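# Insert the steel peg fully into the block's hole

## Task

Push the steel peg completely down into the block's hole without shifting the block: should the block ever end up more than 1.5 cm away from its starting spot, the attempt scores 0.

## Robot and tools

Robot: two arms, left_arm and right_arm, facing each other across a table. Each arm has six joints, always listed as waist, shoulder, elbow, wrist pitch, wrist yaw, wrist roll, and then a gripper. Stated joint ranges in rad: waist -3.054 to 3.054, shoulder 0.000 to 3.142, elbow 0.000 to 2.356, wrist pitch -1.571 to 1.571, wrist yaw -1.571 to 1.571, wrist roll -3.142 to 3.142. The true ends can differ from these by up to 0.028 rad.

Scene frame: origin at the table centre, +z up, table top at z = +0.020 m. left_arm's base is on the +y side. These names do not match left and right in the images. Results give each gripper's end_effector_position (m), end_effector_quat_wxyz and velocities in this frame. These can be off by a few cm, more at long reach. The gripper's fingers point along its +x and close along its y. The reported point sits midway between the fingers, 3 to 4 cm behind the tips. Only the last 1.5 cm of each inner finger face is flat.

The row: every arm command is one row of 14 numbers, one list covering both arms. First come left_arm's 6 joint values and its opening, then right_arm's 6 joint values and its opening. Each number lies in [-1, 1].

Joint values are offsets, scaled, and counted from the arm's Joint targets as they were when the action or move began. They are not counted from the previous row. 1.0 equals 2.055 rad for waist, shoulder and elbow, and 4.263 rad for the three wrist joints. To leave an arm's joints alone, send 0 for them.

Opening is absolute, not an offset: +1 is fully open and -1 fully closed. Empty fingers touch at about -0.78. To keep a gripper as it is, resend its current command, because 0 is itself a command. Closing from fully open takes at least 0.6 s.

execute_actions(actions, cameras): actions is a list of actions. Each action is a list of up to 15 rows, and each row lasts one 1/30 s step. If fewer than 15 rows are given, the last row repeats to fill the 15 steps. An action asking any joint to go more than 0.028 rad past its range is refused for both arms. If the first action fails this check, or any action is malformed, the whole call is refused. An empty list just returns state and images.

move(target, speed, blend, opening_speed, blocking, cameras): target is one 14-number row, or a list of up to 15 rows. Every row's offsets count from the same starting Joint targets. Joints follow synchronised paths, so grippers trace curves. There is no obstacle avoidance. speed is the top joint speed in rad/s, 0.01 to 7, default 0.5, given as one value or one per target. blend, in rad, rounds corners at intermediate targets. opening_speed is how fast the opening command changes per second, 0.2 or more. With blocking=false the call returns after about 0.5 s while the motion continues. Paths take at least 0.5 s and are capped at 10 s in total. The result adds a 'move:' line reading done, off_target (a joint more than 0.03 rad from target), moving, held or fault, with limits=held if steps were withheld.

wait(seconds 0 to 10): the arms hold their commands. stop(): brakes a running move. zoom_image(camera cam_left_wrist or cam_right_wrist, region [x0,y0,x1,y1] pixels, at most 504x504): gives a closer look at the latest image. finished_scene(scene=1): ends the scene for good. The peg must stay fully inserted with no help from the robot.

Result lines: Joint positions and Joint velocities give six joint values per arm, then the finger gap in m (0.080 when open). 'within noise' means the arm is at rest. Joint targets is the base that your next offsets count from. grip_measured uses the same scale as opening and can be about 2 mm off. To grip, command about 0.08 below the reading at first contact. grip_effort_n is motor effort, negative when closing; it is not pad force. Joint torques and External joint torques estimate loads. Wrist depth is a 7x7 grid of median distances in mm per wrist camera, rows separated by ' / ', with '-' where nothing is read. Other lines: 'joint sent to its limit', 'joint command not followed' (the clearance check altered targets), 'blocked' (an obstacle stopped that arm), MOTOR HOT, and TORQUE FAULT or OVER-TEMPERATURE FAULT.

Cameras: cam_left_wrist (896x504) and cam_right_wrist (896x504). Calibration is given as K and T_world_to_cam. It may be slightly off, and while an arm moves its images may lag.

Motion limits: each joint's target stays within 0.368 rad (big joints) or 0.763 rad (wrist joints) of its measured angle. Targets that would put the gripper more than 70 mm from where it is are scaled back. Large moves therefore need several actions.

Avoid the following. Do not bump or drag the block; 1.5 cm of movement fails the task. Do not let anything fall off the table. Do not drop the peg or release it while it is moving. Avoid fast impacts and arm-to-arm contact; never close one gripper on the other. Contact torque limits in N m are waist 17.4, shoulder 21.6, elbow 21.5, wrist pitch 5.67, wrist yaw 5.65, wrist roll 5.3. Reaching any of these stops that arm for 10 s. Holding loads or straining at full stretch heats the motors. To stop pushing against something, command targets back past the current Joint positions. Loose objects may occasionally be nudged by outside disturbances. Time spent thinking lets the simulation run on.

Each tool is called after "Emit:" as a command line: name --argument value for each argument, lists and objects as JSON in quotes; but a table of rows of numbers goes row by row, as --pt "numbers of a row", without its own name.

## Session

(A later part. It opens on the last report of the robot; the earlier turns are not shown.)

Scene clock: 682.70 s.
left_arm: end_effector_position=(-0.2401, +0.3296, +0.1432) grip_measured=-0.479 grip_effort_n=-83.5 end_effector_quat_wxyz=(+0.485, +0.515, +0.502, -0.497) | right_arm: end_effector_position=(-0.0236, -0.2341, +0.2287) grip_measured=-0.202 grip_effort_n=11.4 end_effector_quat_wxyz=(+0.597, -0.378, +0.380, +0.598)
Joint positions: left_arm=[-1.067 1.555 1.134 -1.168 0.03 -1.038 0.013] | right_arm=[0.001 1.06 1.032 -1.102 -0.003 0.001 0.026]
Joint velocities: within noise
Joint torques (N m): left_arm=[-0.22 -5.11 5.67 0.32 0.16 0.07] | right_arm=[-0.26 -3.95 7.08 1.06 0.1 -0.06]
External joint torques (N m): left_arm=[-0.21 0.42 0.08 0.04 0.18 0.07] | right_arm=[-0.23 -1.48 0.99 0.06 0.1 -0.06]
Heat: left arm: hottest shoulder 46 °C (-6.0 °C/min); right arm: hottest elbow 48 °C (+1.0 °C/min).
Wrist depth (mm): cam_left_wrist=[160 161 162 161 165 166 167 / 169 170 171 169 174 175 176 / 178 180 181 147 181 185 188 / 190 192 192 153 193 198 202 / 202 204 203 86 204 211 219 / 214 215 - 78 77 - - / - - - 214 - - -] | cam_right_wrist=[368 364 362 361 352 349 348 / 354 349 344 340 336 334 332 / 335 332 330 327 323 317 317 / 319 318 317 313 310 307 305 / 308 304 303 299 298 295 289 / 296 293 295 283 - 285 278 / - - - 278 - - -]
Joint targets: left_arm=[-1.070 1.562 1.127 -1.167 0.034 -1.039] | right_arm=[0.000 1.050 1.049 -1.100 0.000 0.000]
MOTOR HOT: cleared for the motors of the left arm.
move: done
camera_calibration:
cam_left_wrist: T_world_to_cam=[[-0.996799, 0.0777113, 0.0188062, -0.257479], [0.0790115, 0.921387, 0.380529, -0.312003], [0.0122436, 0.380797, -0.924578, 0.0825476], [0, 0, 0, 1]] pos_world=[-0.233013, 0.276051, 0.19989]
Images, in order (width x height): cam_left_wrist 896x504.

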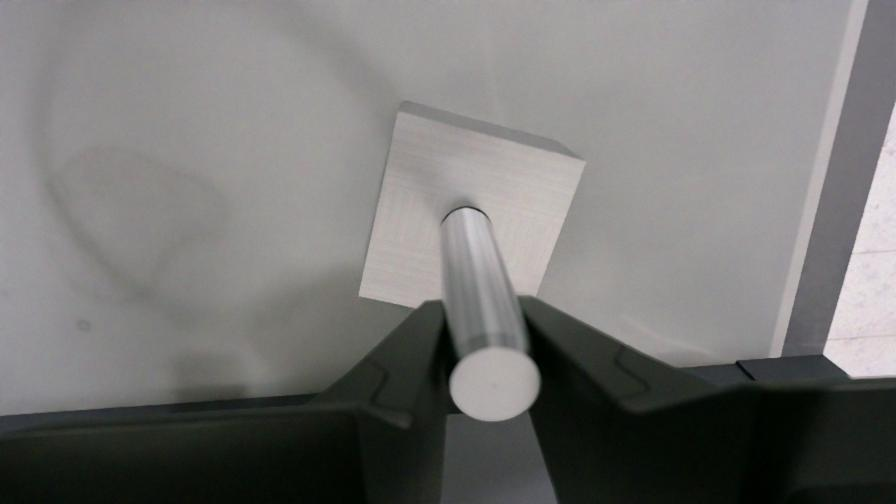

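Emit:
move --target '[-0.0027, 0.0015, -0.009, 0.0049, 0, -0.0012, -0.56, 0, 0, 0, 0, 0, 0, -0.2]' --speed 0.1 --cameras '["cam_left_wrist"]'

Emit:
zoom_image --camera "cam_left_wrist" --region '[425, 190, 505, 250]'

Scene clock: 699.23 s.
left_arm: end_effector_position=(-0.2405, +0.3310, +0.1383) grip_measured=-0.479 grip_effort_n=-83.5 end_effector_quat_wxyz=(+0.484, +0.516, +0.501, -0.499) | right_arm: end_effector_position=(-0.0236, -0.2341, +0.2287) grip_measured=-0.202 grip_effort_n=11.4 end_effector_quat_wxyz=(+0.597, -0.378, +0.380, +0.598)
Joint positions: left_arm=[-1.072 1.556 1.116 -1.147 0.03 -1.038 0.013] | right_arm=[0.001 1.06 1.032 -1.102 -0.003 0.001 0.026]
Joint velocities: within noise
Joint torques (N m): left_arm=[-0.33 -4.92 5.53 0.37 0.15 -0.19] | right_arm=[0.04 -3.92 6.94 1.1 0.13 -0.02]
External joint torques (N m): left_arm=[-0.31 0.56 -0.05 0.08 0.17 -0.19] | right_arm=[0.04 -1.48 0.88 0.1 0.13 -0.02]
Heat: left arm: hottest shoulder 45 °C (-4.1 °C/min); right arm: hottest elbow 48 °C (+1.0 °C/min).
Wrist depth (mm): cam_left_wrist=[156 156 157 159 160 161 162 / 164 165 167 164 170 170 172 / 174 175 176 142 176 181 182 / 184 185 187 148 188 191 196 / 196 198 196 86 158 206 212 / 207 209 - 78 77 - - / - - - 207 - - -] | cam_right_wrist=[368 366 361 358 353 350 348 / 352 348 344 339 337 336 331 / 335 332 330 327 325 319 316 / 321 319 316 312 310 307 304 / 308 304 301 300 298 294 290 / 294 293 293 284 - 284 278 / - - - 277 - - -]
Joint targets: left_arm=[-1.075 1.565 1.109 -1.146 0.034 -1.044] | right_arm=[0.000 1.050 1.049 -1.100 0.000 0.000]
move: done
camera_calibration:
cam_left_wrist: T_world_to_cam=[[-0.996351, 0.0830425, 0.0197389, -0.259652], [0.0843031, 0.921169, 0.379923, -0.309961], [0.0133669, 0.3802, -0.924808, 0.0779656], [0, 0, 0, 1]] pos_world=[-0.233616, 0.277446, 0.19499]
Images, in order (width x height): cam_left_wrist 896x504.

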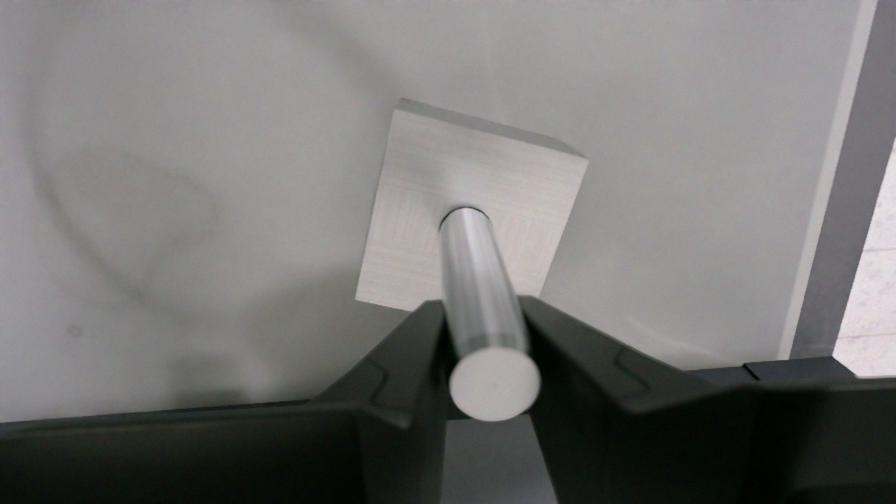

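Scaled by 6.300 from the camera's 896x504 image, which has a finer 1280x720 frame.

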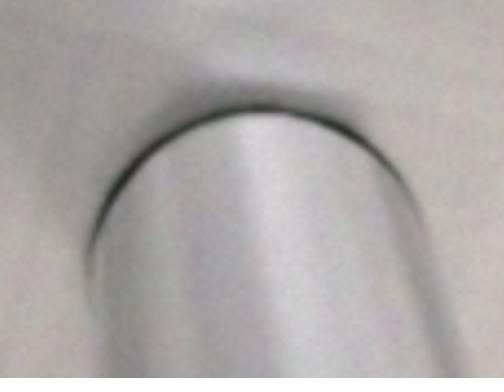

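Emit:
move --target '[0, 0.001, -0.0075, 0.0042, 0, 0, -0.56, 0, 0, 0, 0, 0, 0, -0.2]' --speed 0.1 --cameras '["cam_left_wrist"]'

Scene clock: 716.00 s.
left_arm: end_effector_position=(-0.2402, +0.3311, +0.1341) grip_measured=-0.479 grip_effort_n=-83.5 end_effector_quat_wxyz=(+0.484, +0.516, +0.501, -0.499) | right_arm: end_effector_position=(-0.0236, -0.2341, +0.2287) grip_measured=-0.202 grip_effort_n=11.4 end_effector_quat_wxyz=(+0.597, -0.378, +0.380, +0.598)
Joint positions: left_arm=[-1.072 1.558 1.1 -1.129 0.03 -1.038 0.013] | right_arm=[0.001 1.06 1.032 -1.102 -0.003 0.001 0.026]
Joint velocities: within noise
Joint torques (N m): left_arm=[-0.31 -5.01 5.56 0.41 0.12 -0.15] | right_arm=[0.03 -3.82 6.88 1.08 0.07 -0.06]
External joint torques (N m): left_arm=[-0.33 0.47 0 0.12 0.15 -0.15] | right_arm=[0.03 -1.44 0.82 0.07 0.08 -0.06]
Heat: left arm: hottest shoulder 45 °C (-2.0 °C/min); right arm: hottest elbow 49 °C (+1.0 °C/min).
Wrist depth (mm): cam_left_wrist=[152 153 154 155 156 158 158 / 160 161 162 160 165 167 168 / 169 171 171 138 143 178 178 / 181 181 181 144 184 188 189 / 192 193 193 86 153 201 205 / 202 203 - 78 77 - - / - - - 198 - - -] | cam_right_wrist=[369 365 361 357 353 349 346 / 350 348 344 341 336 334 333 / 334 333 329 325 323 320 316 / 321 318 317 314 312 308 304 / 307 305 302 302 299 295 288 / 296 293 293 283 - 284 279 / - - - 277 - - -]
Joint targets: left_arm=[-1.075 1.567 1.093 -1.127 0.034 -1.044] | right_arm=[0.000 1.050 1.049 -1.100 0.000 0.000]
move: done
camera_calibration:
cam_left_wrist: T_world_to_cam=[[-0.996346, 0.0830254, 0.0200341, -0.259337], [0.0844027, 0.921255, 0.37969, -0.308492], [0.0130674, 0.379994, -0.924897, 0.0739135], [0, 0, 0, 1]] pos_world=[-0.233317, 0.277645, 0.190689]
Images, in order (width x height): cam_left_wrist 896x504.

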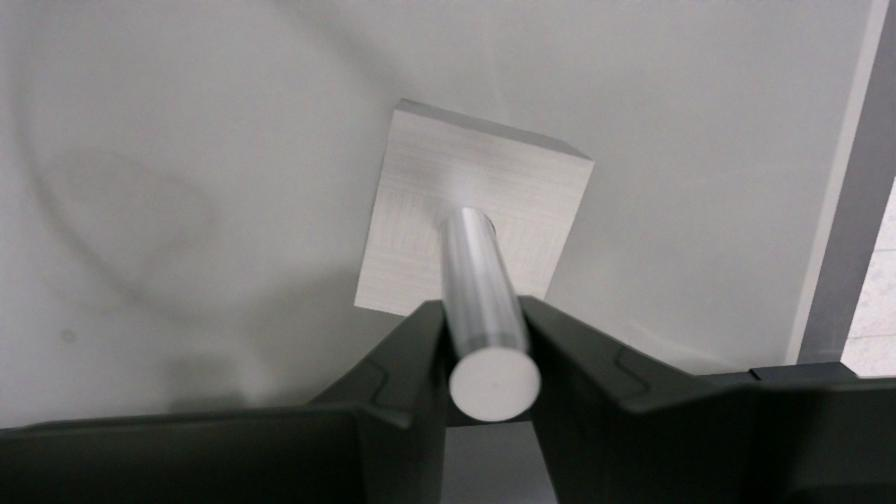

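Emit:
zoom_image --camera "cam_left_wrist" --region '[425, 190, 505, 250]'

Scaled by 6.300 from the camera's 896x504 image, which has a finer 1280x720 frame.

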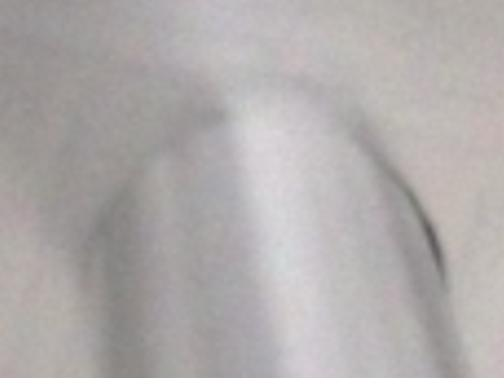

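Emit:
move --target '[-0.0005, 0.002, -0.0060, 0.0038, 0, 0, -0.56, 0, 0, 0, 0, 0, 0, -0.2]' --speed 0.1 --cameras '["cam_left_wrist"]'

Emit:
zoom_image --camera "cam_left_wrist" --region '[425, 190, 505, 250]'

Scene clock: 724.53 s.
left_arm: end_effector_position=(-0.2401, +0.3314, +0.1330) grip_measured=-0.479 grip_effort_n=-83.5 end_effector_quat_wxyz=(+0.484, +0.516, +0.501, -0.499) | right_arm: end_effector_position=(-0.0236, -0.2341, +0.2287) grip_measured=-0.202 grip_effort_n=11.4 end_effector_quat_wxyz=(+0.597, -0.378, +0.380, +0.598)
Joint positions: left_arm=[-1.073 1.558 1.096 -1.125 0.03 -1.039 0.013] | right_arm=[0.001 1.06 1.032 -1.102 -0.003 0.001 0.026]
Joint velocities: within noise
Joint torques (N m): left_arm=[-0.51 -4.31 4.6 1.23 0.13 -0.12] | right_arm=[-0.4 -3.77 6.97 1.09 0.05 -0.11]
External joint torques (N m): left_arm=[-0.5 1.17 -0.89 0.97 0.16 -0.12] | right_arm=[-0.4 -1.29 0.82 0.07 0.06 -0.11]
Heat: left arm: hottest shoulder 44 °C (-3.0 °C/min); right arm: hottest elbow 49 °C (+1.0 °C/min).
Wrist depth (mm): cam_left_wrist=[152 153 154 155 156 157 159 / 160 161 162 160 166 167 169 / 169 171 171 138 143 178 178 / 179 181 180 143 183 188 191 / 191 193 192 86 153 202 205 / 203 202 - 78 77 - - / - - - 198 - - -] | cam_right_wrist=[368 366 363 357 353 351 348 / 352 349 344 341 338 335 332 / 335 333 330 327 322 320 317 / 320 318 315 312 309 307 305 / 308 306 303 300 299 295 288 / 296 294 293 284 - 286 278 / - - - 277 - - -]
Joint targets: left_arm=[-1.076 1.571 1.081 -1.111 0.034 -1.044] | right_arm=[0.000 1.050 1.049 -1.100 0.000 0.000]
move: done
camera_calibration:
cam_left_wrist: T_world_to_cam=[[-0.996341, 0.0830095, 0.0203419, -0.259288], [0.0845065, 0.921292, 0.379577, -0.308269], [0.0127677, 0.379908, -0.924936, 0.0728727], [0, 0, 0, 1]] pos_world=[-0.233219, 0.277845, 0.189689]
Images, in order (width x height): cam_left_wrist 896x504.

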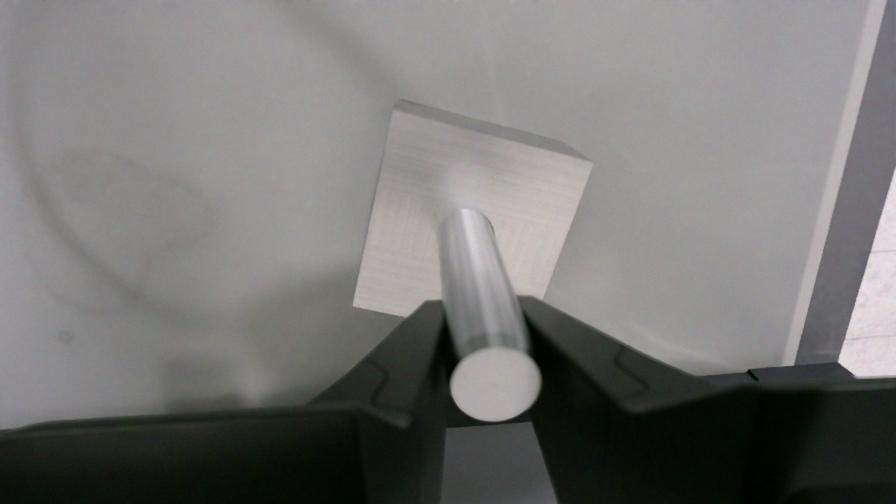

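Scaled by 6.300 from the camera's 896x504 image, which has a finer 1280x720 frame.

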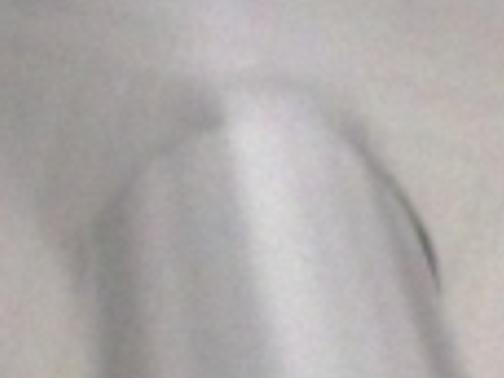

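Emit:
zoom_image --camera "cam_left_wrist" --region '[436, 198, 500, 246]'

Emit:
zoom_image --camera "cam_left_wrist" --region '[340, 90, 600, 320]'

Scaled by 7.875 from the camera's 896x504 image, which has a finer 1280x720 frame.

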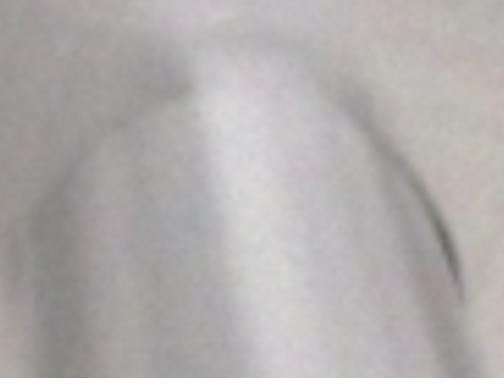

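Scaled by 1.938 from the camera's 896x504 image, which has a finer 1280x720 frame.

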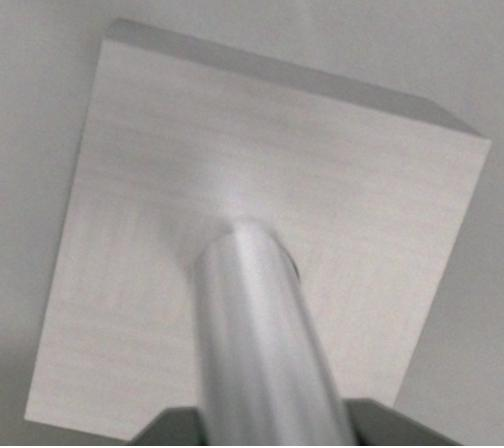

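Emit:
zoom_image --camera "cam_left_wrist" --region '[446, 196, 490, 226]'

Scaled by 11.455 from the camera's 896x504 image, which has a finer 1280x720 frame.

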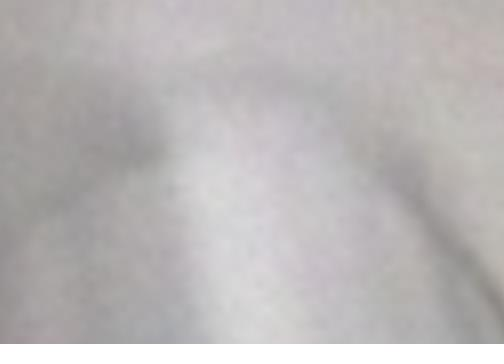

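Emit:
zoom_image --camera "cam_left_wrist" --region '[420, 230, 540, 320]'

Emit:
zoom_image --camera "cam_left_wrist" --region '[430, 330, 560, 430]'

Scaled by 4.200 from the camera's 896x504 image, which has a finer 1280x720 frame.

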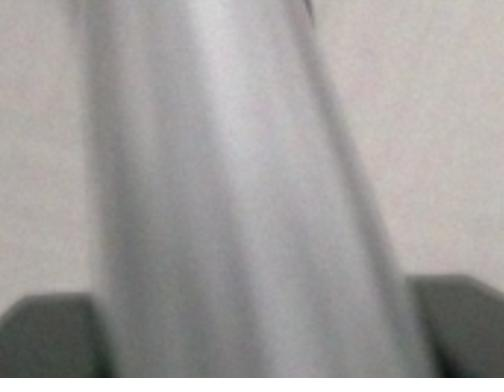

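Scaled by 3.877 from the camera's 896x504 image, which has a finer 1280x720 frame.

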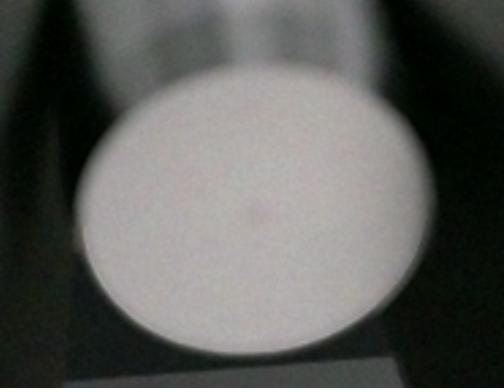

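Emit:
zoom_image --camera "cam_left_wrist" --region '[480, 240, 530, 280]'

Emit:
zoom_image --camera "cam_left_wrist" --region '[425, 240, 475, 280]'

Scaled by 10.080 from the camera's 896x504 image, which has a finer 1280x720 frame.

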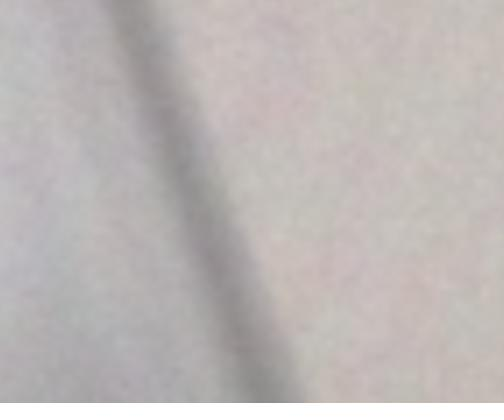

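Scaled by 10.080 from the camera's 896x504 image, which has a finer 1280x720 frame.

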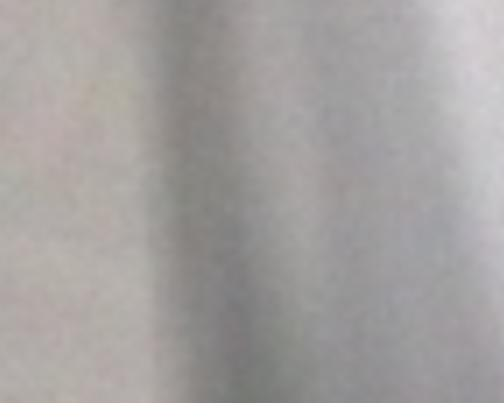

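Emit:
move --target '[-0.00214, -0.0038, 0.0067, -0.00507, 0, -0.00127, -0.56, 0, 0, 0, 0, 0, 0, -0.2]' --speed 0.1 --cameras '["cam_left_wrist"]'

Emit:
zoom_image --camera "cam_left_wrist" --region '[425, 190, 505, 250]'

Scene clock: 902.07 s.
left_arm: end_effector_position=(-0.2400, +0.3327, +0.1330) grip_measured=-0.479 grip_effort_n=-83.5 end_effector_quat_wxyz=(+0.484, +0.517, +0.501, -0.498) | right_arm: end_effector_position=(-0.0236, -0.2341, +0.2287) grip_measured=-0.202 grip_effort_n=11.4 end_effector_quat_wxyz=(+0.597, -0.378, +0.380, +0.598)
Joint positions: left_arm=[-1.077 1.558 1.096 -1.128 0.03 -1.043 0.013] | right_arm=[0.001 1.06 1.032 -1.102 -0.003 0.001 0.026]
Joint velocities: within noise
Joint torques (N m): left_arm=[-0.26 -5.24 6.35 -0.06 0.14 -0.14] | right_arm=[-0.17 -3.7 7.03 1.1 0.08 -0.08]
External joint torques (N m): left_arm=[-0.27 0.23 0.86 -0.32 0.17 -0.14] | right_arm=[-0.17 -1.28 0.97 0.11 0.09 -0.08]
Heat: left arm: hottest wrist pitch 43 °C (+1.0 °C/min); right arm: hottest elbow 51 °C (+1.0 °C/min). Fold the right arm in close to its base, or ease its load, before you think long.
Wrist depth (mm): cam_left_wrist=[152 153 154 155 156 158 159 / 160 161 162 160 165 166 168 / 170 170 171 138 142 177 178 / 180 181 180 144 183 187 189 / 192 193 193 86 153 201 205 / 202 203 - 78 78 - - / - - - 198 - - -] | cam_right_wrist=[368 365 362 356 352 350 347 / 353 345 343 339 336 333 332 / 337 332 328 326 322 320 317 / 321 319 317 312 310 306 304 / 308 307 302 301 299 295 288 / 295 293 296 284 - 285 278 / - - - 278 - - -]
Joint targets: left_arm=[-1.081 1.563 1.095 -1.133 0.034 -1.049] | right_arm=[0.000 1.050 1.049 -1.100 0.000 0.000]
MOTOR HOT: the elbow of the right arm reports 51 °C; the controller stops that arm at 95 °C. To cool a motor, set the load down, stop pushing, or move to a pose that needs little force.
move: done
camera_calibration:
cam_left_wrist: T_world_to_cam=[[-0.996429, 0.0826363, 0.0173252, -0.258729], [0.0829866, 0.920704, 0.381337, -0.309998], [0.0155609, 0.381413, -0.924274, 0.0724838], [0, 0, 0, 1]] pos_world=[-0.233207, 0.279151, 0.189691]
Images, in order (width x height): cam_left_wrist 896x504.

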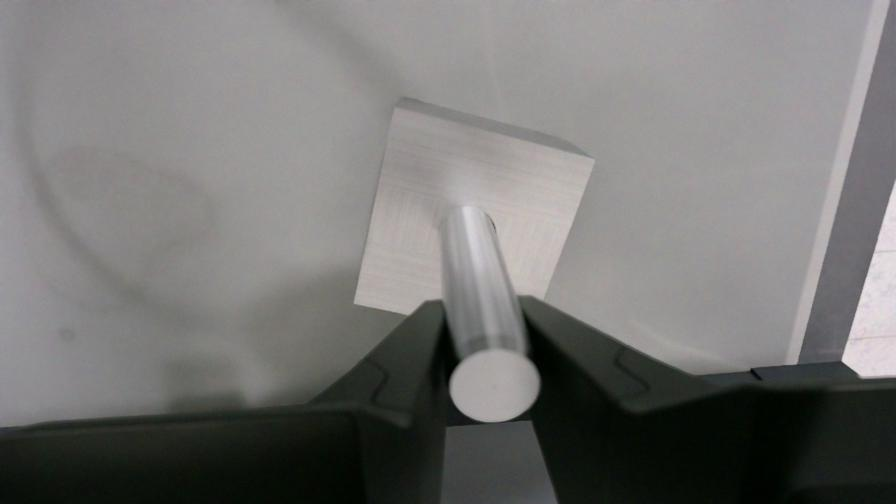

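Scaled by 6.300 from the camera's 896x504 image, which has a finer 1280x720 frame.

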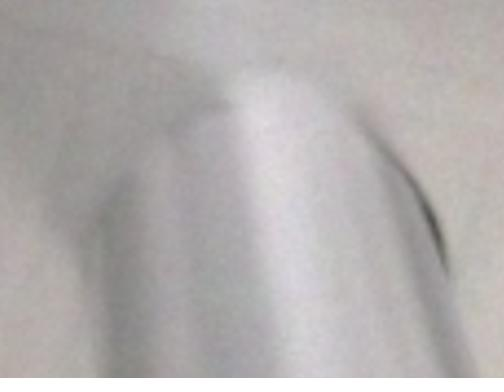

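Emit:
zoom_image --camera "cam_left_wrist" --region '[340, 90, 600, 320]'

Scaled by 1.938 from the camera's 896x504 image, which has a finer 1280x720 frame.

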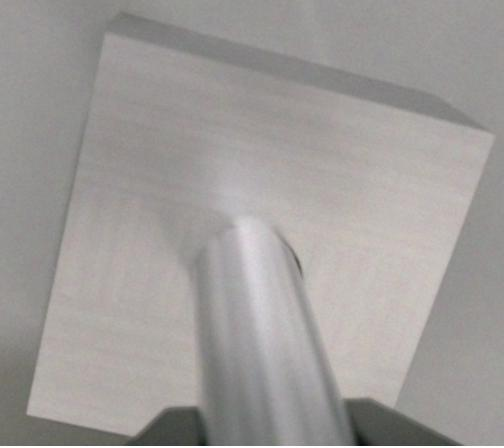

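Emit:
move --target '[0, -0.0010, 0.0060, -0.0033, 0, 0, -0.56, 0, 0, 0, 0, 0, 0, -0.2]' --speed 0.1 --cameras '["cam_left_wrist"]'

Emit:
zoom_image --camera "cam_left_wrist" --region '[425, 190, 505, 250]'

Emit:
zoom_image --camera "cam_left_wrist" --region '[340, 90, 600, 320]'

Scene clock: 912.87 s.
left_arm: end_effector_position=(-0.2388, +0.3342, +0.1338) grip_measured=-0.479 grip_effort_n=-83.5 end_effector_quat_wxyz=(+0.484, +0.520, +0.501, -0.495) | right_arm: end_effector_position=(-0.0236, -0.2341, +0.2287) grip_measured=-0.202 grip_effort_n=11.4 end_effector_quat_wxyz=(+0.597, -0.378, +0.380, +0.598)
Joint positions: left_arm=[-1.079 1.558 1.099 -1.14 0.033 -1.043 0.013] | right_arm=[0.001 1.06 1.032 -1.102 -0.003 0.001 0.026]
Joint velocities: within noise
Joint torques (N m): left_arm=[-0.29 -5.38 7.36 -0.36 0.05 -0.12] | right_arm=[0.02 -3.73 6.92 1.1 0.1 -0.07]
External joint torques (N m): left_arm=[-0.28 0.1 1.83 -0.62 0.07 -0.12] | right_arm=[0.03 -1.3 0.86 0.1 0.11 -0.07]
Heat: left arm: hottest shoulder 41 °C (+0.0 °C/min); right arm: hottest elbow 51 °C (+1.0 °C/min). Fold the right arm in close to its base, or ease its load, before you think long.
Wrist depth (mm): cam_left_wrist=[152 153 154 154 156 157 157 / 160 162 163 148 164 165 166 / 170 171 171 137 141 178 177 / 181 182 180 143 183 188 188 / 193 194 194 86 153 200 204 / 204 205 - 78 78 - - / - - - 199 - - -] | cam_right_wrist=[369 366 360 358 354 350 347 / 353 347 345 341 336 334 331 / 335 332 329 325 322 320 315 / 321 319 314 310 308 306 305 / 308 303 303 301 298 296 288 / 295 294 295 284 - 285 279 / - - - 277 - - -]
Joint targets: left_arm=[-1.081 1.561 1.107 -1.147 0.034 -1.049] | right_arm=[0.000 1.050 1.049 -1.100 0.000 0.000]
MOTOR HOT: still on. The elbow of the right arm reports 51 °C.
move: done
camera_calibration:
cam_left_wrist: T_world_to_cam=[[-0.996435, 0.0835862, 0.0113955, -0.257239], [0.0814529, 0.918132, 0.387812, -0.312022], [0.0219532, 0.387358, -0.921668, 0.0717816], [0, 0, 0, 1]] pos_world=[-0.232483, 0.280174, 0.190096]
Images, in order (width x height): cam_left_wrist 896x504.

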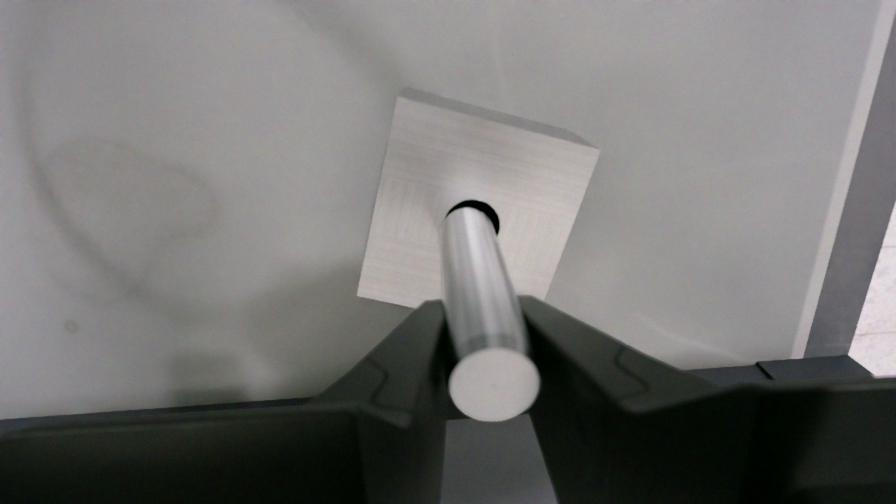

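Scaled by 6.300 from the camera's 896x504 image, which has a finer 1280x720 frame.

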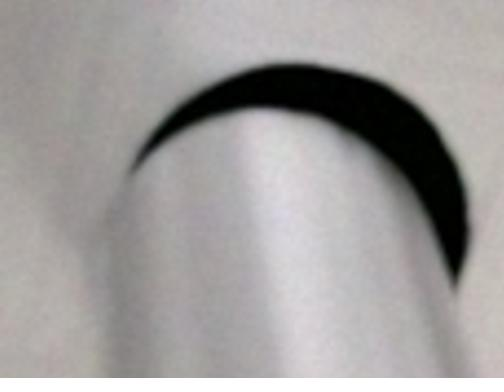

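Scaled by 1.938 from the camera's 896x504 image, which has a finer 1280x720 frame.

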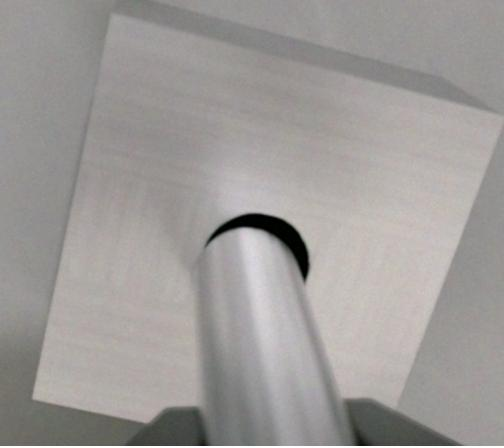

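Emit:
move --pt "0 -0.0028 0.0078 -0.0051 0 0 -0.56 0 0 0 0 0 0 -0.2" --pt "0 -0.0010 -0.0021 0.0005 0 0 -0.56 0 0 0 0 0 0 -0.2" --speed 0.1 --cameras '["cam_left_wrist"]'

Emit:
zoom_image --camera "cam_left_wrist" --region '[425, 190, 505, 250]'

Scene clock: 941.07 s.
left_arm: end_effector_position=(-0.2395, +0.3338, +0.1358) grip_measured=-0.479 grip_effort_n=-83.5 end_effector_quat_wxyz=(+0.484, +0.519, +0.501, -0.495) | right_arm: end_effector_position=(-0.0236, -0.2341, +0.2287) grip_measured=-0.202 grip_effort_n=11.4 end_effector_quat_wxyz=(+0.597, -0.378, +0.380, +0.598)
Joint positions: left_arm=[-1.079 1.558 1.107 -1.146 0.033 -1.043 0.013] | right_arm=[0.001 1.06 1.032 -1.102 -0.003 0.001 0.026]
Joint velocities: within noise
Joint torques (N m): left_arm=[-0.42 -5.65 5.89 0.32 0.06 -0.14] | right_arm=[-0.13 -3.66 7.1 1.06 0.17 -0.11]
External joint torques (N m): left_arm=[-0.45 -0.18 0.33 0.05 0.09 -0.14] | right_arm=[-0.14 -1.24 1.01 0.04 0.17 -0.11]
Heat: left arm: hottest elbow 43 °C (+3.0 °C/min); right arm: hottest elbow 51 °C (+1.0 °C/min). Fold the right arm in close to its base, or ease its load, before you think long.
Wrist depth (mm): cam_left_wrist=[154 155 155 156 157 158 159 / 162 163 164 147 165 168 168 / 172 173 174 139 144 177 178 / 183 184 183 145 185 189 192 / 195 196 195 86 156 203 206 / 206 207 - 78 77 - - / - - - 202 - - -] | cam_right_wrist=[371 366 360 357 354 349 348 / 353 348 344 340 337 335 332 / 335 332 328 326 324 319 315 / 320 317 316 312 310 306 304 / 308 305 304 302 298 295 289 / 296 294 295 283 - 285 278 / - - - 277 - - -]
Joint targets: left_arm=[-1.081 1.559 1.103 -1.145 0.034 -1.049] | right_arm=[0.000 1.050 1.049 -1.100 0.000 0.000]
MOTOR HOT: still on. The elbow of the right arm reports 51 °C.
move: done
camera_calibration:
cam_left_wrist: T_world_to_cam=[[-0.996411, 0.0836291, 0.0130635, -0.258169], [0.0821589, 0.91846, 0.386887, -0.312258], [0.0203567, 0.386572, -0.922035, 0.0737652], [0, 0, 0, 1]] pos_world=[-0.233089, 0.279871, 0.192195]
Images, in order (width x height): cam_left_wrist 896x504.

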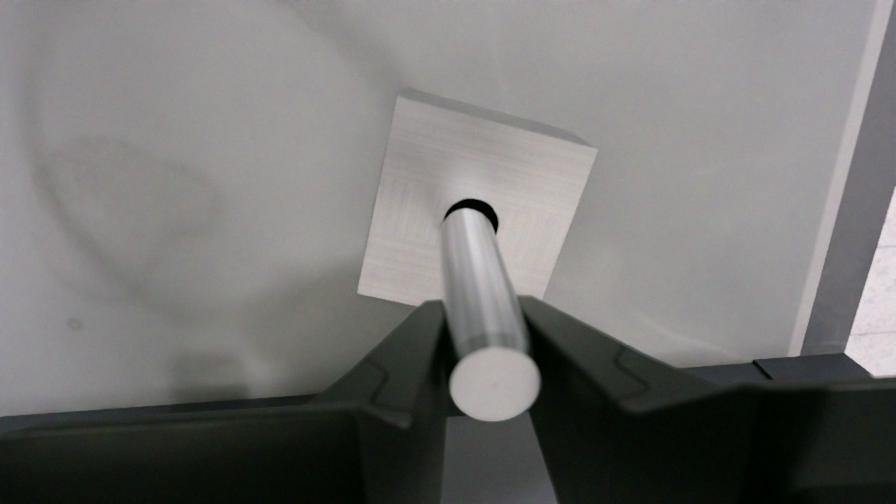

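Scaled by 6.300 from the camera's 896x504 image, which has a finer 1280x720 frame.

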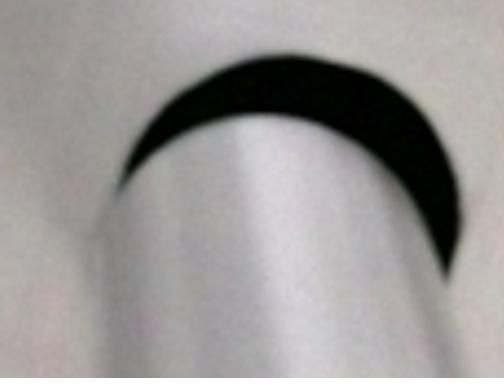

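Emit:
move --target '[0.0029, 0.0068, 0.0068, 0, 0, 0.0008, -0.56, 0, 0, 0, 0, 0, 0, -0.2]' --speed 0.1 --cameras '["cam_left_wrist"]'

Emit:
zoom_image --camera "cam_left_wrist" --region '[425, 190, 505, 250]'

Scene clock: 962.27 s.
left_arm: end_effector_position=(-0.2394, +0.3335, +0.1344) grip_measured=-0.479 grip_effort_n=-83.5 end_effector_quat_wxyz=(+0.484, +0.521, +0.501, -0.493) | right_arm: end_effector_position=(-0.0236, -0.2341, +0.2287) grip_measured=-0.202 grip_effort_n=11.4 end_effector_quat_wxyz=(+0.597, -0.378, +0.380, +0.598)
Joint positions: left_arm=[-1.077 1.564 1.107 -1.146 0.033 -1.043 0.013] | right_arm=[0.001 1.06 1.032 -1.102 -0.003 0.001 0.026]
Joint velocities: within noise
Joint torques (N m): left_arm=[0.04 -4.79 7.26 0.31 0.06 0] | right_arm=[-0.13 -3.87 7.02 1.08 0.09 -0.12]
External joint torques (N m): left_arm=[0.04 0.72 1.72 0.04 0.08 0] | right_arm=[-0.15 -1.44 0.98 0.09 0.1 -0.12]
Heat: left arm: hottest elbow 43 °C (+3.0 °C/min); right arm: hottest elbow 51 °C (+0.0 °C/min). Fold the right arm in close to its base, or ease its load, before you think long.
Wrist depth (mm): cam_left_wrist=[153 154 154 155 155 156 157 / 161 162 163 160 164 166 166 / 171 172 173 138 140 178 176 / 182 182 182 144 184 187 187 / 195 196 194 86 153 200 204 / 206 207 - 78 77 - - / - - - 200 - - -] | cam_right_wrist=[371 366 362 358 353 350 349 / 353 347 345 341 337 334 331 / 335 332 330 327 323 319 317 / 320 319 316 313 310 307 304 / 307 304 303 300 299 295 290 / 294 293 294 284 - 286 278 / - - - 277 - - -]
Joint targets: left_arm=[-1.075 1.573 1.117 -1.145 0.034 -1.046] | right_arm=[0.000 1.050 1.049 -1.100 0.000 0.000]
MOTOR HOT: still on. The elbow of the right arm reports 51 °C.
move: done
camera_calibration:
cam_left_wrist: T_world_to_cam=[[-0.996562, 0.0824419, 0.00827502, -0.257079], [0.0791378, 0.917497, 0.38979, -0.312165], [0.0245427, 0.389104, -0.920867, 0.0725324], [0, 0, 0, 1]] pos_world=[-0.233271, 0.279382, 0.190599]
Images, in order (width x height): cam_left_wrist 896x504.

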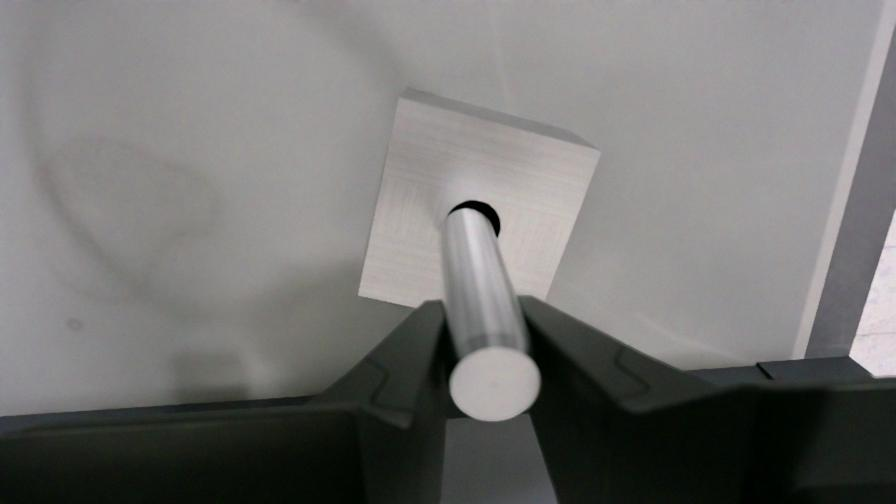

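Scaled by 6.300 from the camera's 896x504 image, which has a finer 1280x720 frame.

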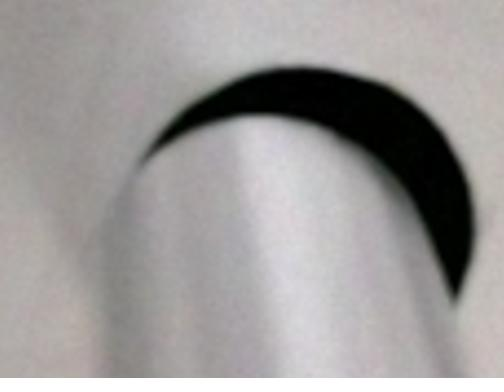

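Emit:
move --target '[0.0012, 0, 0, 0.0019, 0, 0.0004, -0.56, 0, 0, 0, 0, 0, 0, -0.2]' --speed 0.1 --cameras '["cam_left_wrist"]'

Emit:
zoom_image --camera "cam_left_wrist" --region '[425, 190, 505, 250]'

Scene clock: 974.00 s.
left_arm: end_effector_position=(-0.2406, +0.3322, +0.1343) grip_measured=-0.479 grip_effort_n=-83.5 end_effector_quat_wxyz=(+0.484, +0.518, +0.502, -0.495) | right_arm: end_effector_position=(-0.0236, -0.2341, +0.2287) grip_measured=-0.202 grip_effort_n=11.4 end_effector_quat_wxyz=(+0.597, -0.378, +0.380, +0.598)
Joint positions: left_arm=[-1.075 1.564 1.107 -1.138 0.033 -1.043 0.013] | right_arm=[0.001 1.06 1.032 -1.102 -0.003 0.001 0.026]
Joint velocities: within noise
Joint torques (N m): left_arm=[0.2 -4.88 7.58 0.37 0.02 0.05] | right_arm=[-0.03 -3.97 7.17 1.06 0.08 -0.1]
External joint torques (N m): left_arm=[0.21 0.61 2.02 0.08 0.05 0.05] | right_arm=[-0.02 -1.52 1.1 0.07 0.09 -0.1]
Heat: left arm: hottest elbow 43 °C (+3.0 °C/min); right arm: hottest elbow 51 °C (+0.0 °C/min). Fold the right arm in close to its base, or ease its load, before you think long.
Wrist depth (mm): cam_left_wrist=[152 153 154 155 156 157 158 / 161 161 162 160 165 166 168 / 171 171 172 138 141 178 177 / 181 182 181 144 183 187 189 / 193 195 193 86 154 201 206 / 204 205 - 78 77 - - / - - - 199 - - -] | cam_right_wrist=[371 367 362 360 353 350 349 / 351 348 345 341 339 334 333 / 336 332 329 326 323 321 316 / 321 319 317 313 311 309 304 / 307 306 302 302 299 295 288 / 295 292 293 284 - 284 277 / - - - 276 - - -]
Joint targets: left_arm=[-1.072 1.573 1.117 -1.137 0.034 -1.044] | right_arm=[0.000 1.050 1.049 -1.100 0.000 0.000]
MOTOR HOT: still on. The elbow of the right arm reports 51 °C.
move: done
camera_calibration:
cam_left_wrist: T_world_to_cam=[[-0.996668, 0.0802331, 0.014708, -0.258248], [0.0796825, 0.919081, 0.385928, -0.310709], [0.0174463, 0.385814, -0.922412, 0.0726186], [0, 0, 0, 1]] pos_world=[-0.233896, 0.27827, 0.190694]
Images, in order (width x height): cam_left_wrist 896x504.

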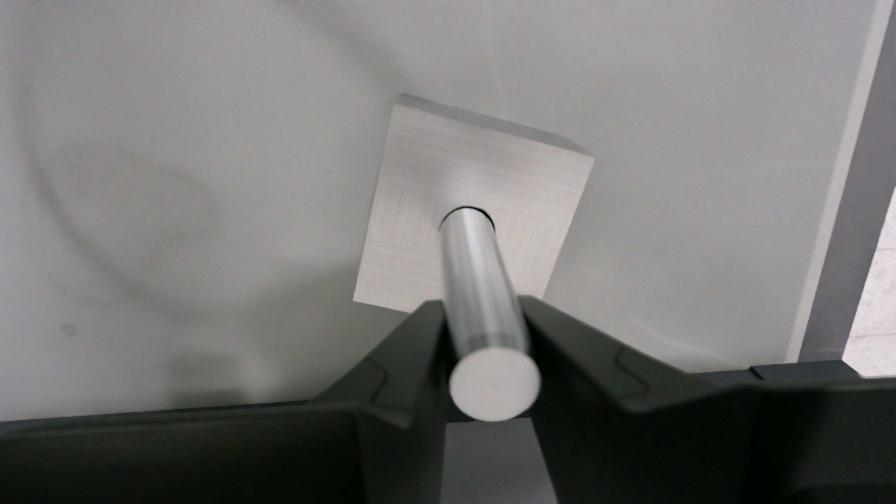

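Scaled by 6.300 from the camera's 896x504 image, which has a finer 1280x720 frame.

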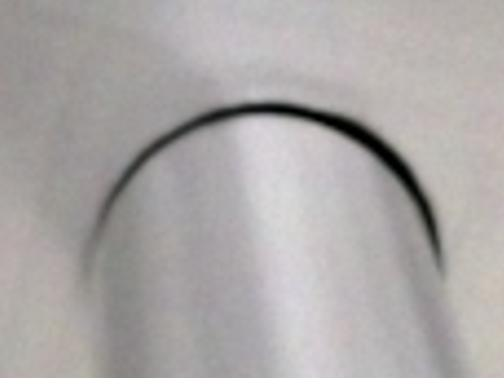

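Emit:
move --target '[-0.0032, 0, -0.0058, 0, 0, -0.0004, -0.56, 0, 0, 0, 0, 0, 0, -0.2]' --speed 0.1 --cameras '["cam_left_wrist"]'

Emit:
zoom_image --camera "cam_left_wrist" --region '[425, 190, 505, 250]'

Scene clock: 987.63 s.
left_arm: end_effector_position=(-0.2408, +0.3324, +0.1342) grip_measured=-0.479 grip_effort_n=-83.5 end_effector_quat_wxyz=(+0.484, +0.518, +0.502, -0.495) | right_arm: end_effector_position=(-0.0236, -0.2341, +0.2287) grip_measured=-0.202 grip_effort_n=11.4 end_effector_quat_wxyz=(+0.597, -0.378, +0.380, +0.598)
Joint positions: left_arm=[-1.076 1.564 1.107 -1.138 0.033 -1.043 0.013] | right_arm=[0.001 1.06 1.032 -1.102 -0.003 0.001 0.026]
Joint velocities: within noise
Joint torques (N m): left_arm=[-0.23 -4.64 6.15 0.36 -0.01 0.02] | right_arm=[0.01 -3.81 6.66 1.02 0.06 -0.11]
External joint torques (N m): left_arm=[-0.23 0.86 0.63 0.09 0.02 0.02] | right_arm=[0.01 -1.29 0.56 0.03 0.07 -0.11]
Heat: left arm: hottest elbow 44 °C (+2.0 °C/min); right arm: hottest elbow 51 °C (+0.0 °C/min). Fold the right arm in close to its base, or ease its load, before you think long.
Wrist depth (mm): cam_left_wrist=[152 153 154 155 156 157 158 / 160 161 163 160 164 166 167 / 171 171 172 139 141 178 177 / 181 182 181 144 183 187 189 / 194 194 193 86 154 201 204 / 204 204 - 78 77 - - / - - - 199 - - -] | cam_right_wrist=[368 365 361 357 352 352 347 / 351 349 344 341 337 334 330 / 335 333 329 327 324 322 316 / 319 317 315 312 311 308 304 / 307 305 303 300 298 295 288 / 294 292 295 283 - 285 278 / - - - 277 - - -]
Joint targets: left_arm=[-1.079 1.573 1.105 -1.137 0.034 -1.046] | right_arm=[0.000 1.050 1.049 -1.100 0.000 0.000]
MOTOR HOT: still on. The elbow of the right arm reports 51 °C.
move: done
camera_calibration:
cam_left_wrist: T_world_to_cam=[[-0.996579, 0.0813421, 0.0146269, -0.258834], [0.0806737, 0.918993, 0.385933, -0.310574], [0.0179506, 0.385793, -0.922411, 0.0725784], [0, 0, 0, 1]] pos_world=[-0.234196, 0.278469, 0.190594]
Images, in order (width x height): cam_left_wrist 896x504.

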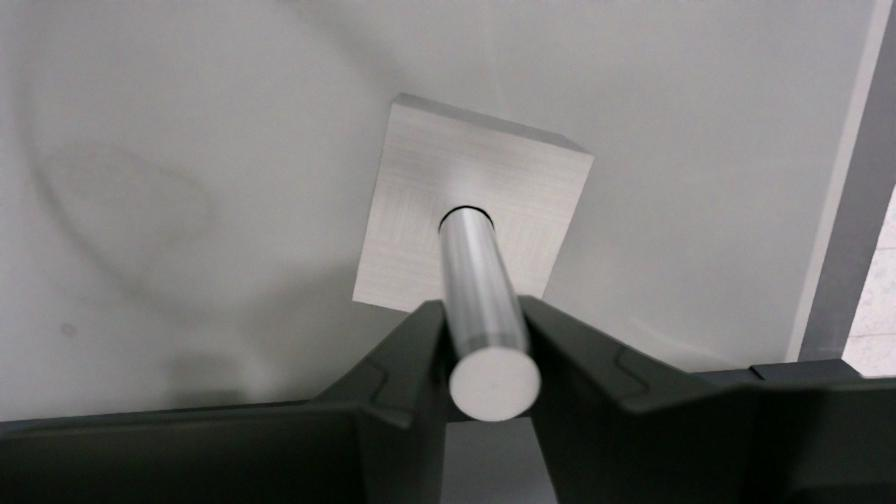

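Scaled by 6.300 from the camera's 896x504 image, which has a finer 1280x720 frame.

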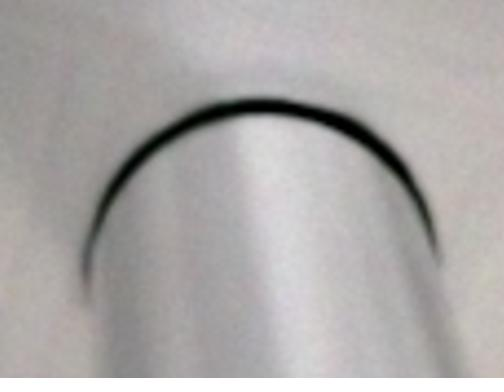

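Emit:
move --pt "0 0 -0.0024 0 0 0 -0.56 0 0 0 0 0 0 -0.2" --pt "0 0.0009 -0.0074 0.0030 0 0 -0.56 0 0 0 0 0 0 -0.2" --speed 0.1 --cameras '["cam_left_wrist"]'

Emit:
zoom_image --camera "cam_left_wrist" --region '[425, 190, 505, 250]'

Scene clock: 995.90 s.
left_arm: end_effector_position=(-0.2406, +0.3325, +0.1312) grip_measured=-0.479 grip_effort_n=-83.5 end_effector_quat_wxyz=(+0.484, +0.518, +0.502, -0.495) | right_arm: end_effector_position=(-0.0236, -0.2341, +0.2287) grip_measured=-0.202 grip_effort_n=11.4 end_effector_quat_wxyz=(+0.597, -0.378, +0.380, +0.598)
Joint positions: left_arm=[-1.076 1.566 1.097 -1.126 0.033 -1.043 0.013] | right_arm=[0.001 1.06 1.032 -1.102 -0.003 0.001 0.026]
Joint velocities: within noise
Joint torques (N m): left_arm=[-0.33 -5 5.32 0.32 0.09 -0.03] | right_arm=[-0.02 -3.92 6.95 1.14 0.08 -0.07]
External joint torques (N m): left_arm=[-0.32 0.44 -0.12 0.07 0.11 -0.03] | right_arm=[0 -1.47 0.88 0.14 0.09 -0.07]
Heat: left arm: hottest elbow 43 °C (+0.0 °C/min); right arm: hottest elbow 51 °C (+0.0 °C/min). Fold the right arm in close to its base, or ease its load, before you think long.
Wrist depth (mm): cam_left_wrist=[150 150 152 152 153 154 155 / 158 159 159 157 162 163 164 / 167 168 168 135 138 173 174 / 178 179 177 141 180 184 185 / 190 191 190 86 150 198 201 / 201 201 - 78 77 - - / - - - 198 - - -] | cam_right_wrist=[370 367 361 357 353 350 347 / 353 346 346 342 338 335 331 / 336 333 330 326 323 321 317 / 322 319 316 312 310 305 305 / 308 304 304 301 299 294 287 / 296 294 295 283 - 284 278 / - - - 277 - - -]
Joint targets: left_arm=[-1.079 1.575 1.090 -1.124 0.034 -1.046] | right_arm=[0.000 1.050 1.049 -1.100 0.000 0.000]
MOTOR HOT: still on. The elbow of the right arm reports 51 °C.
move: done
camera_calibration:
cam_left_wrist: T_world_to_cam=[[-0.996579, 0.0813421, 0.0146269, -0.258507], [0.0806737, 0.918993, 0.385933, -0.309624], [0.0179506, 0.385793, -0.922411, 0.0697287], [0, 0, 0, 1]] pos_world=[-0.233896, 0.278669, 0.187594]
Images, in order (width x height): cam_left_wrist 896x504.

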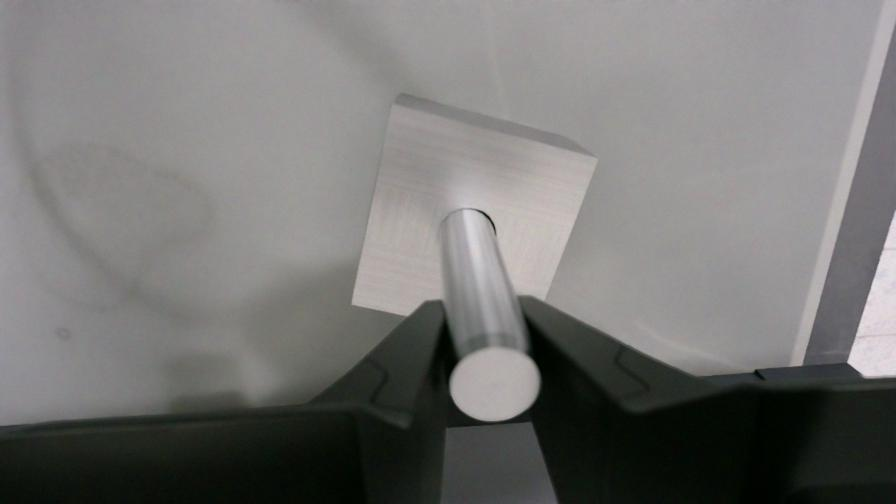

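Scaled by 6.300 from the camera's 896x504 image, which has a finer 1280x720 frame.

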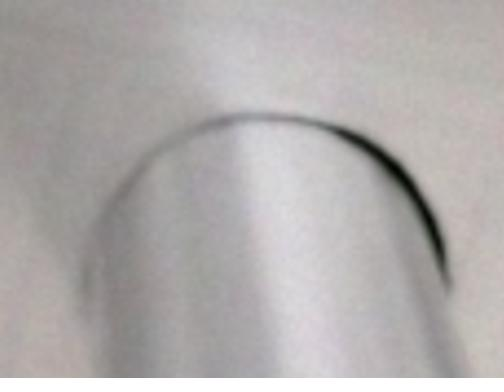

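Emit:
move --target '[0, 0.0013, -0.0046, 0.0028, 0, 0, -0.56, 0, 0, 0, 0, 0, 0, -0.2]' --speed 0.1 --cameras '["cam_left_wrist"]'

Emit:
zoom_image --camera "cam_left_wrist" --region '[425, 190, 505, 250]'

Scene clock: 1000.83 s.
left_arm: end_effector_position=(-0.2407, +0.3325, +0.1283) grip_measured=-0.479 grip_effort_n=-83.5 end_effector_quat_wxyz=(+0.484, +0.518, +0.502, -0.496) | right_arm: end_effector_position=(-0.0236, -0.2341, +0.2287) grip_measured=-0.202 grip_effort_n=11.4 end_effector_quat_wxyz=(+0.597, -0.378, +0.380, +0.598)
Joint positions: left_arm=[-1.076 1.569 1.087 -1.113 0.033 -1.043 0.013] | right_arm=[0.001 1.06 1.032 -1.102 -0.003 0.001 0.026]
Joint velocities: within noise
Joint torques (N m): left_arm=[0.14 -4.57 5.53 0.3 0.04 -0.05] | right_arm=[-0.33 -3.75 7.17 1.07 0.07 -0.09]
External joint torques (N m): left_arm=[0.15 0.91 0.07 0.04 0.06 -0.05] | right_arm=[-0.32 -1.33 1.14 0.09 0.08 -0.09]
Heat: left arm: hottest elbow 43 °C (+0.0 °C/min); right arm: hottest elbow 51 °C (+0.0 °C/min). Fold the right arm in close to its base, or ease its load, before you think long.
Wrist depth (mm): cam_left_wrist=[147 148 149 150 150 151 152 / 155 156 157 154 159 160 161 / 165 166 166 132 134 170 171 / 174 176 175 137 145 181 182 / 186 188 186 86 147 194 198 / 197 198 - 78 77 - - / - - - 194 - - -] | cam_right_wrist=[370 367 361 356 353 350 348 / 351 346 345 340 339 334 331 / 335 332 329 325 322 320 316 / 322 319 316 312 308 307 305 / 308 305 303 301 299 296 288 / 297 293 295 284 - 285 279 / - - - 278 - - -]
Joint targets: left_arm=[-1.079 1.577 1.080 -1.112 0.034 -1.046] | right_arm=[0.000 1.050 1.049 -1.100 0.000 0.000]
MOTOR HOT: still on. The elbow of the right arm reports 51 °C.
move: done
camera_calibration:
cam_left_wrist: T_world_to_cam=[[-0.996576, 0.0813276, 0.0149283, -0.258608], [0.0807804, 0.919065, 0.385737, -0.308363], [0.017651, 0.385622, -0.922488, 0.0670857], [0, 0, 0, 1]] pos_world=[-0.233997, 0.278568, 0.184694]
Images, in order (width x height): cam_left_wrist 896x504.

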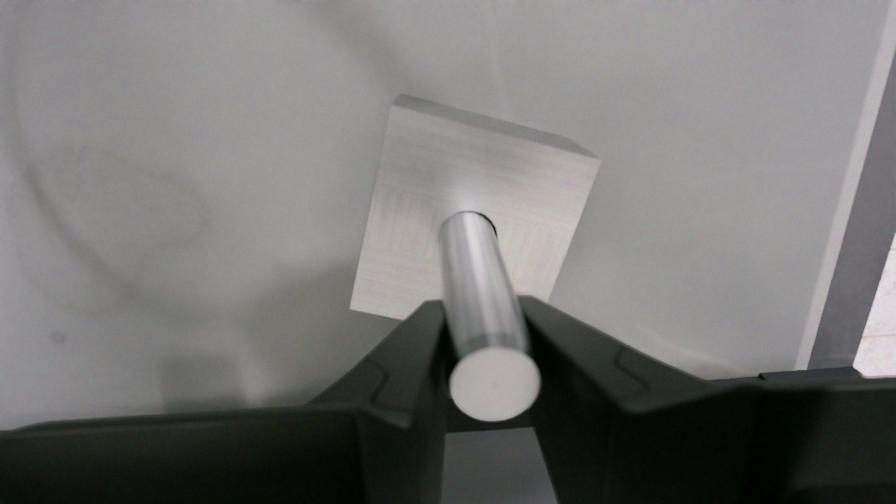

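Scaled by 6.300 from the camera's 896x504 image, which has a finer 1280x720 frame.

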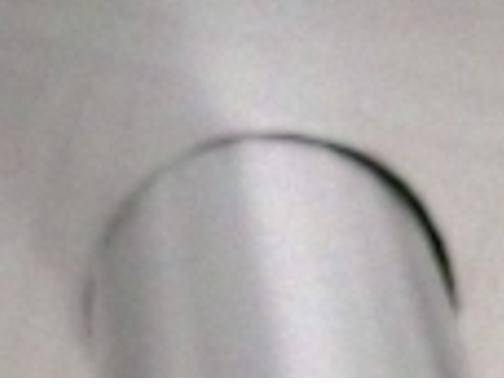

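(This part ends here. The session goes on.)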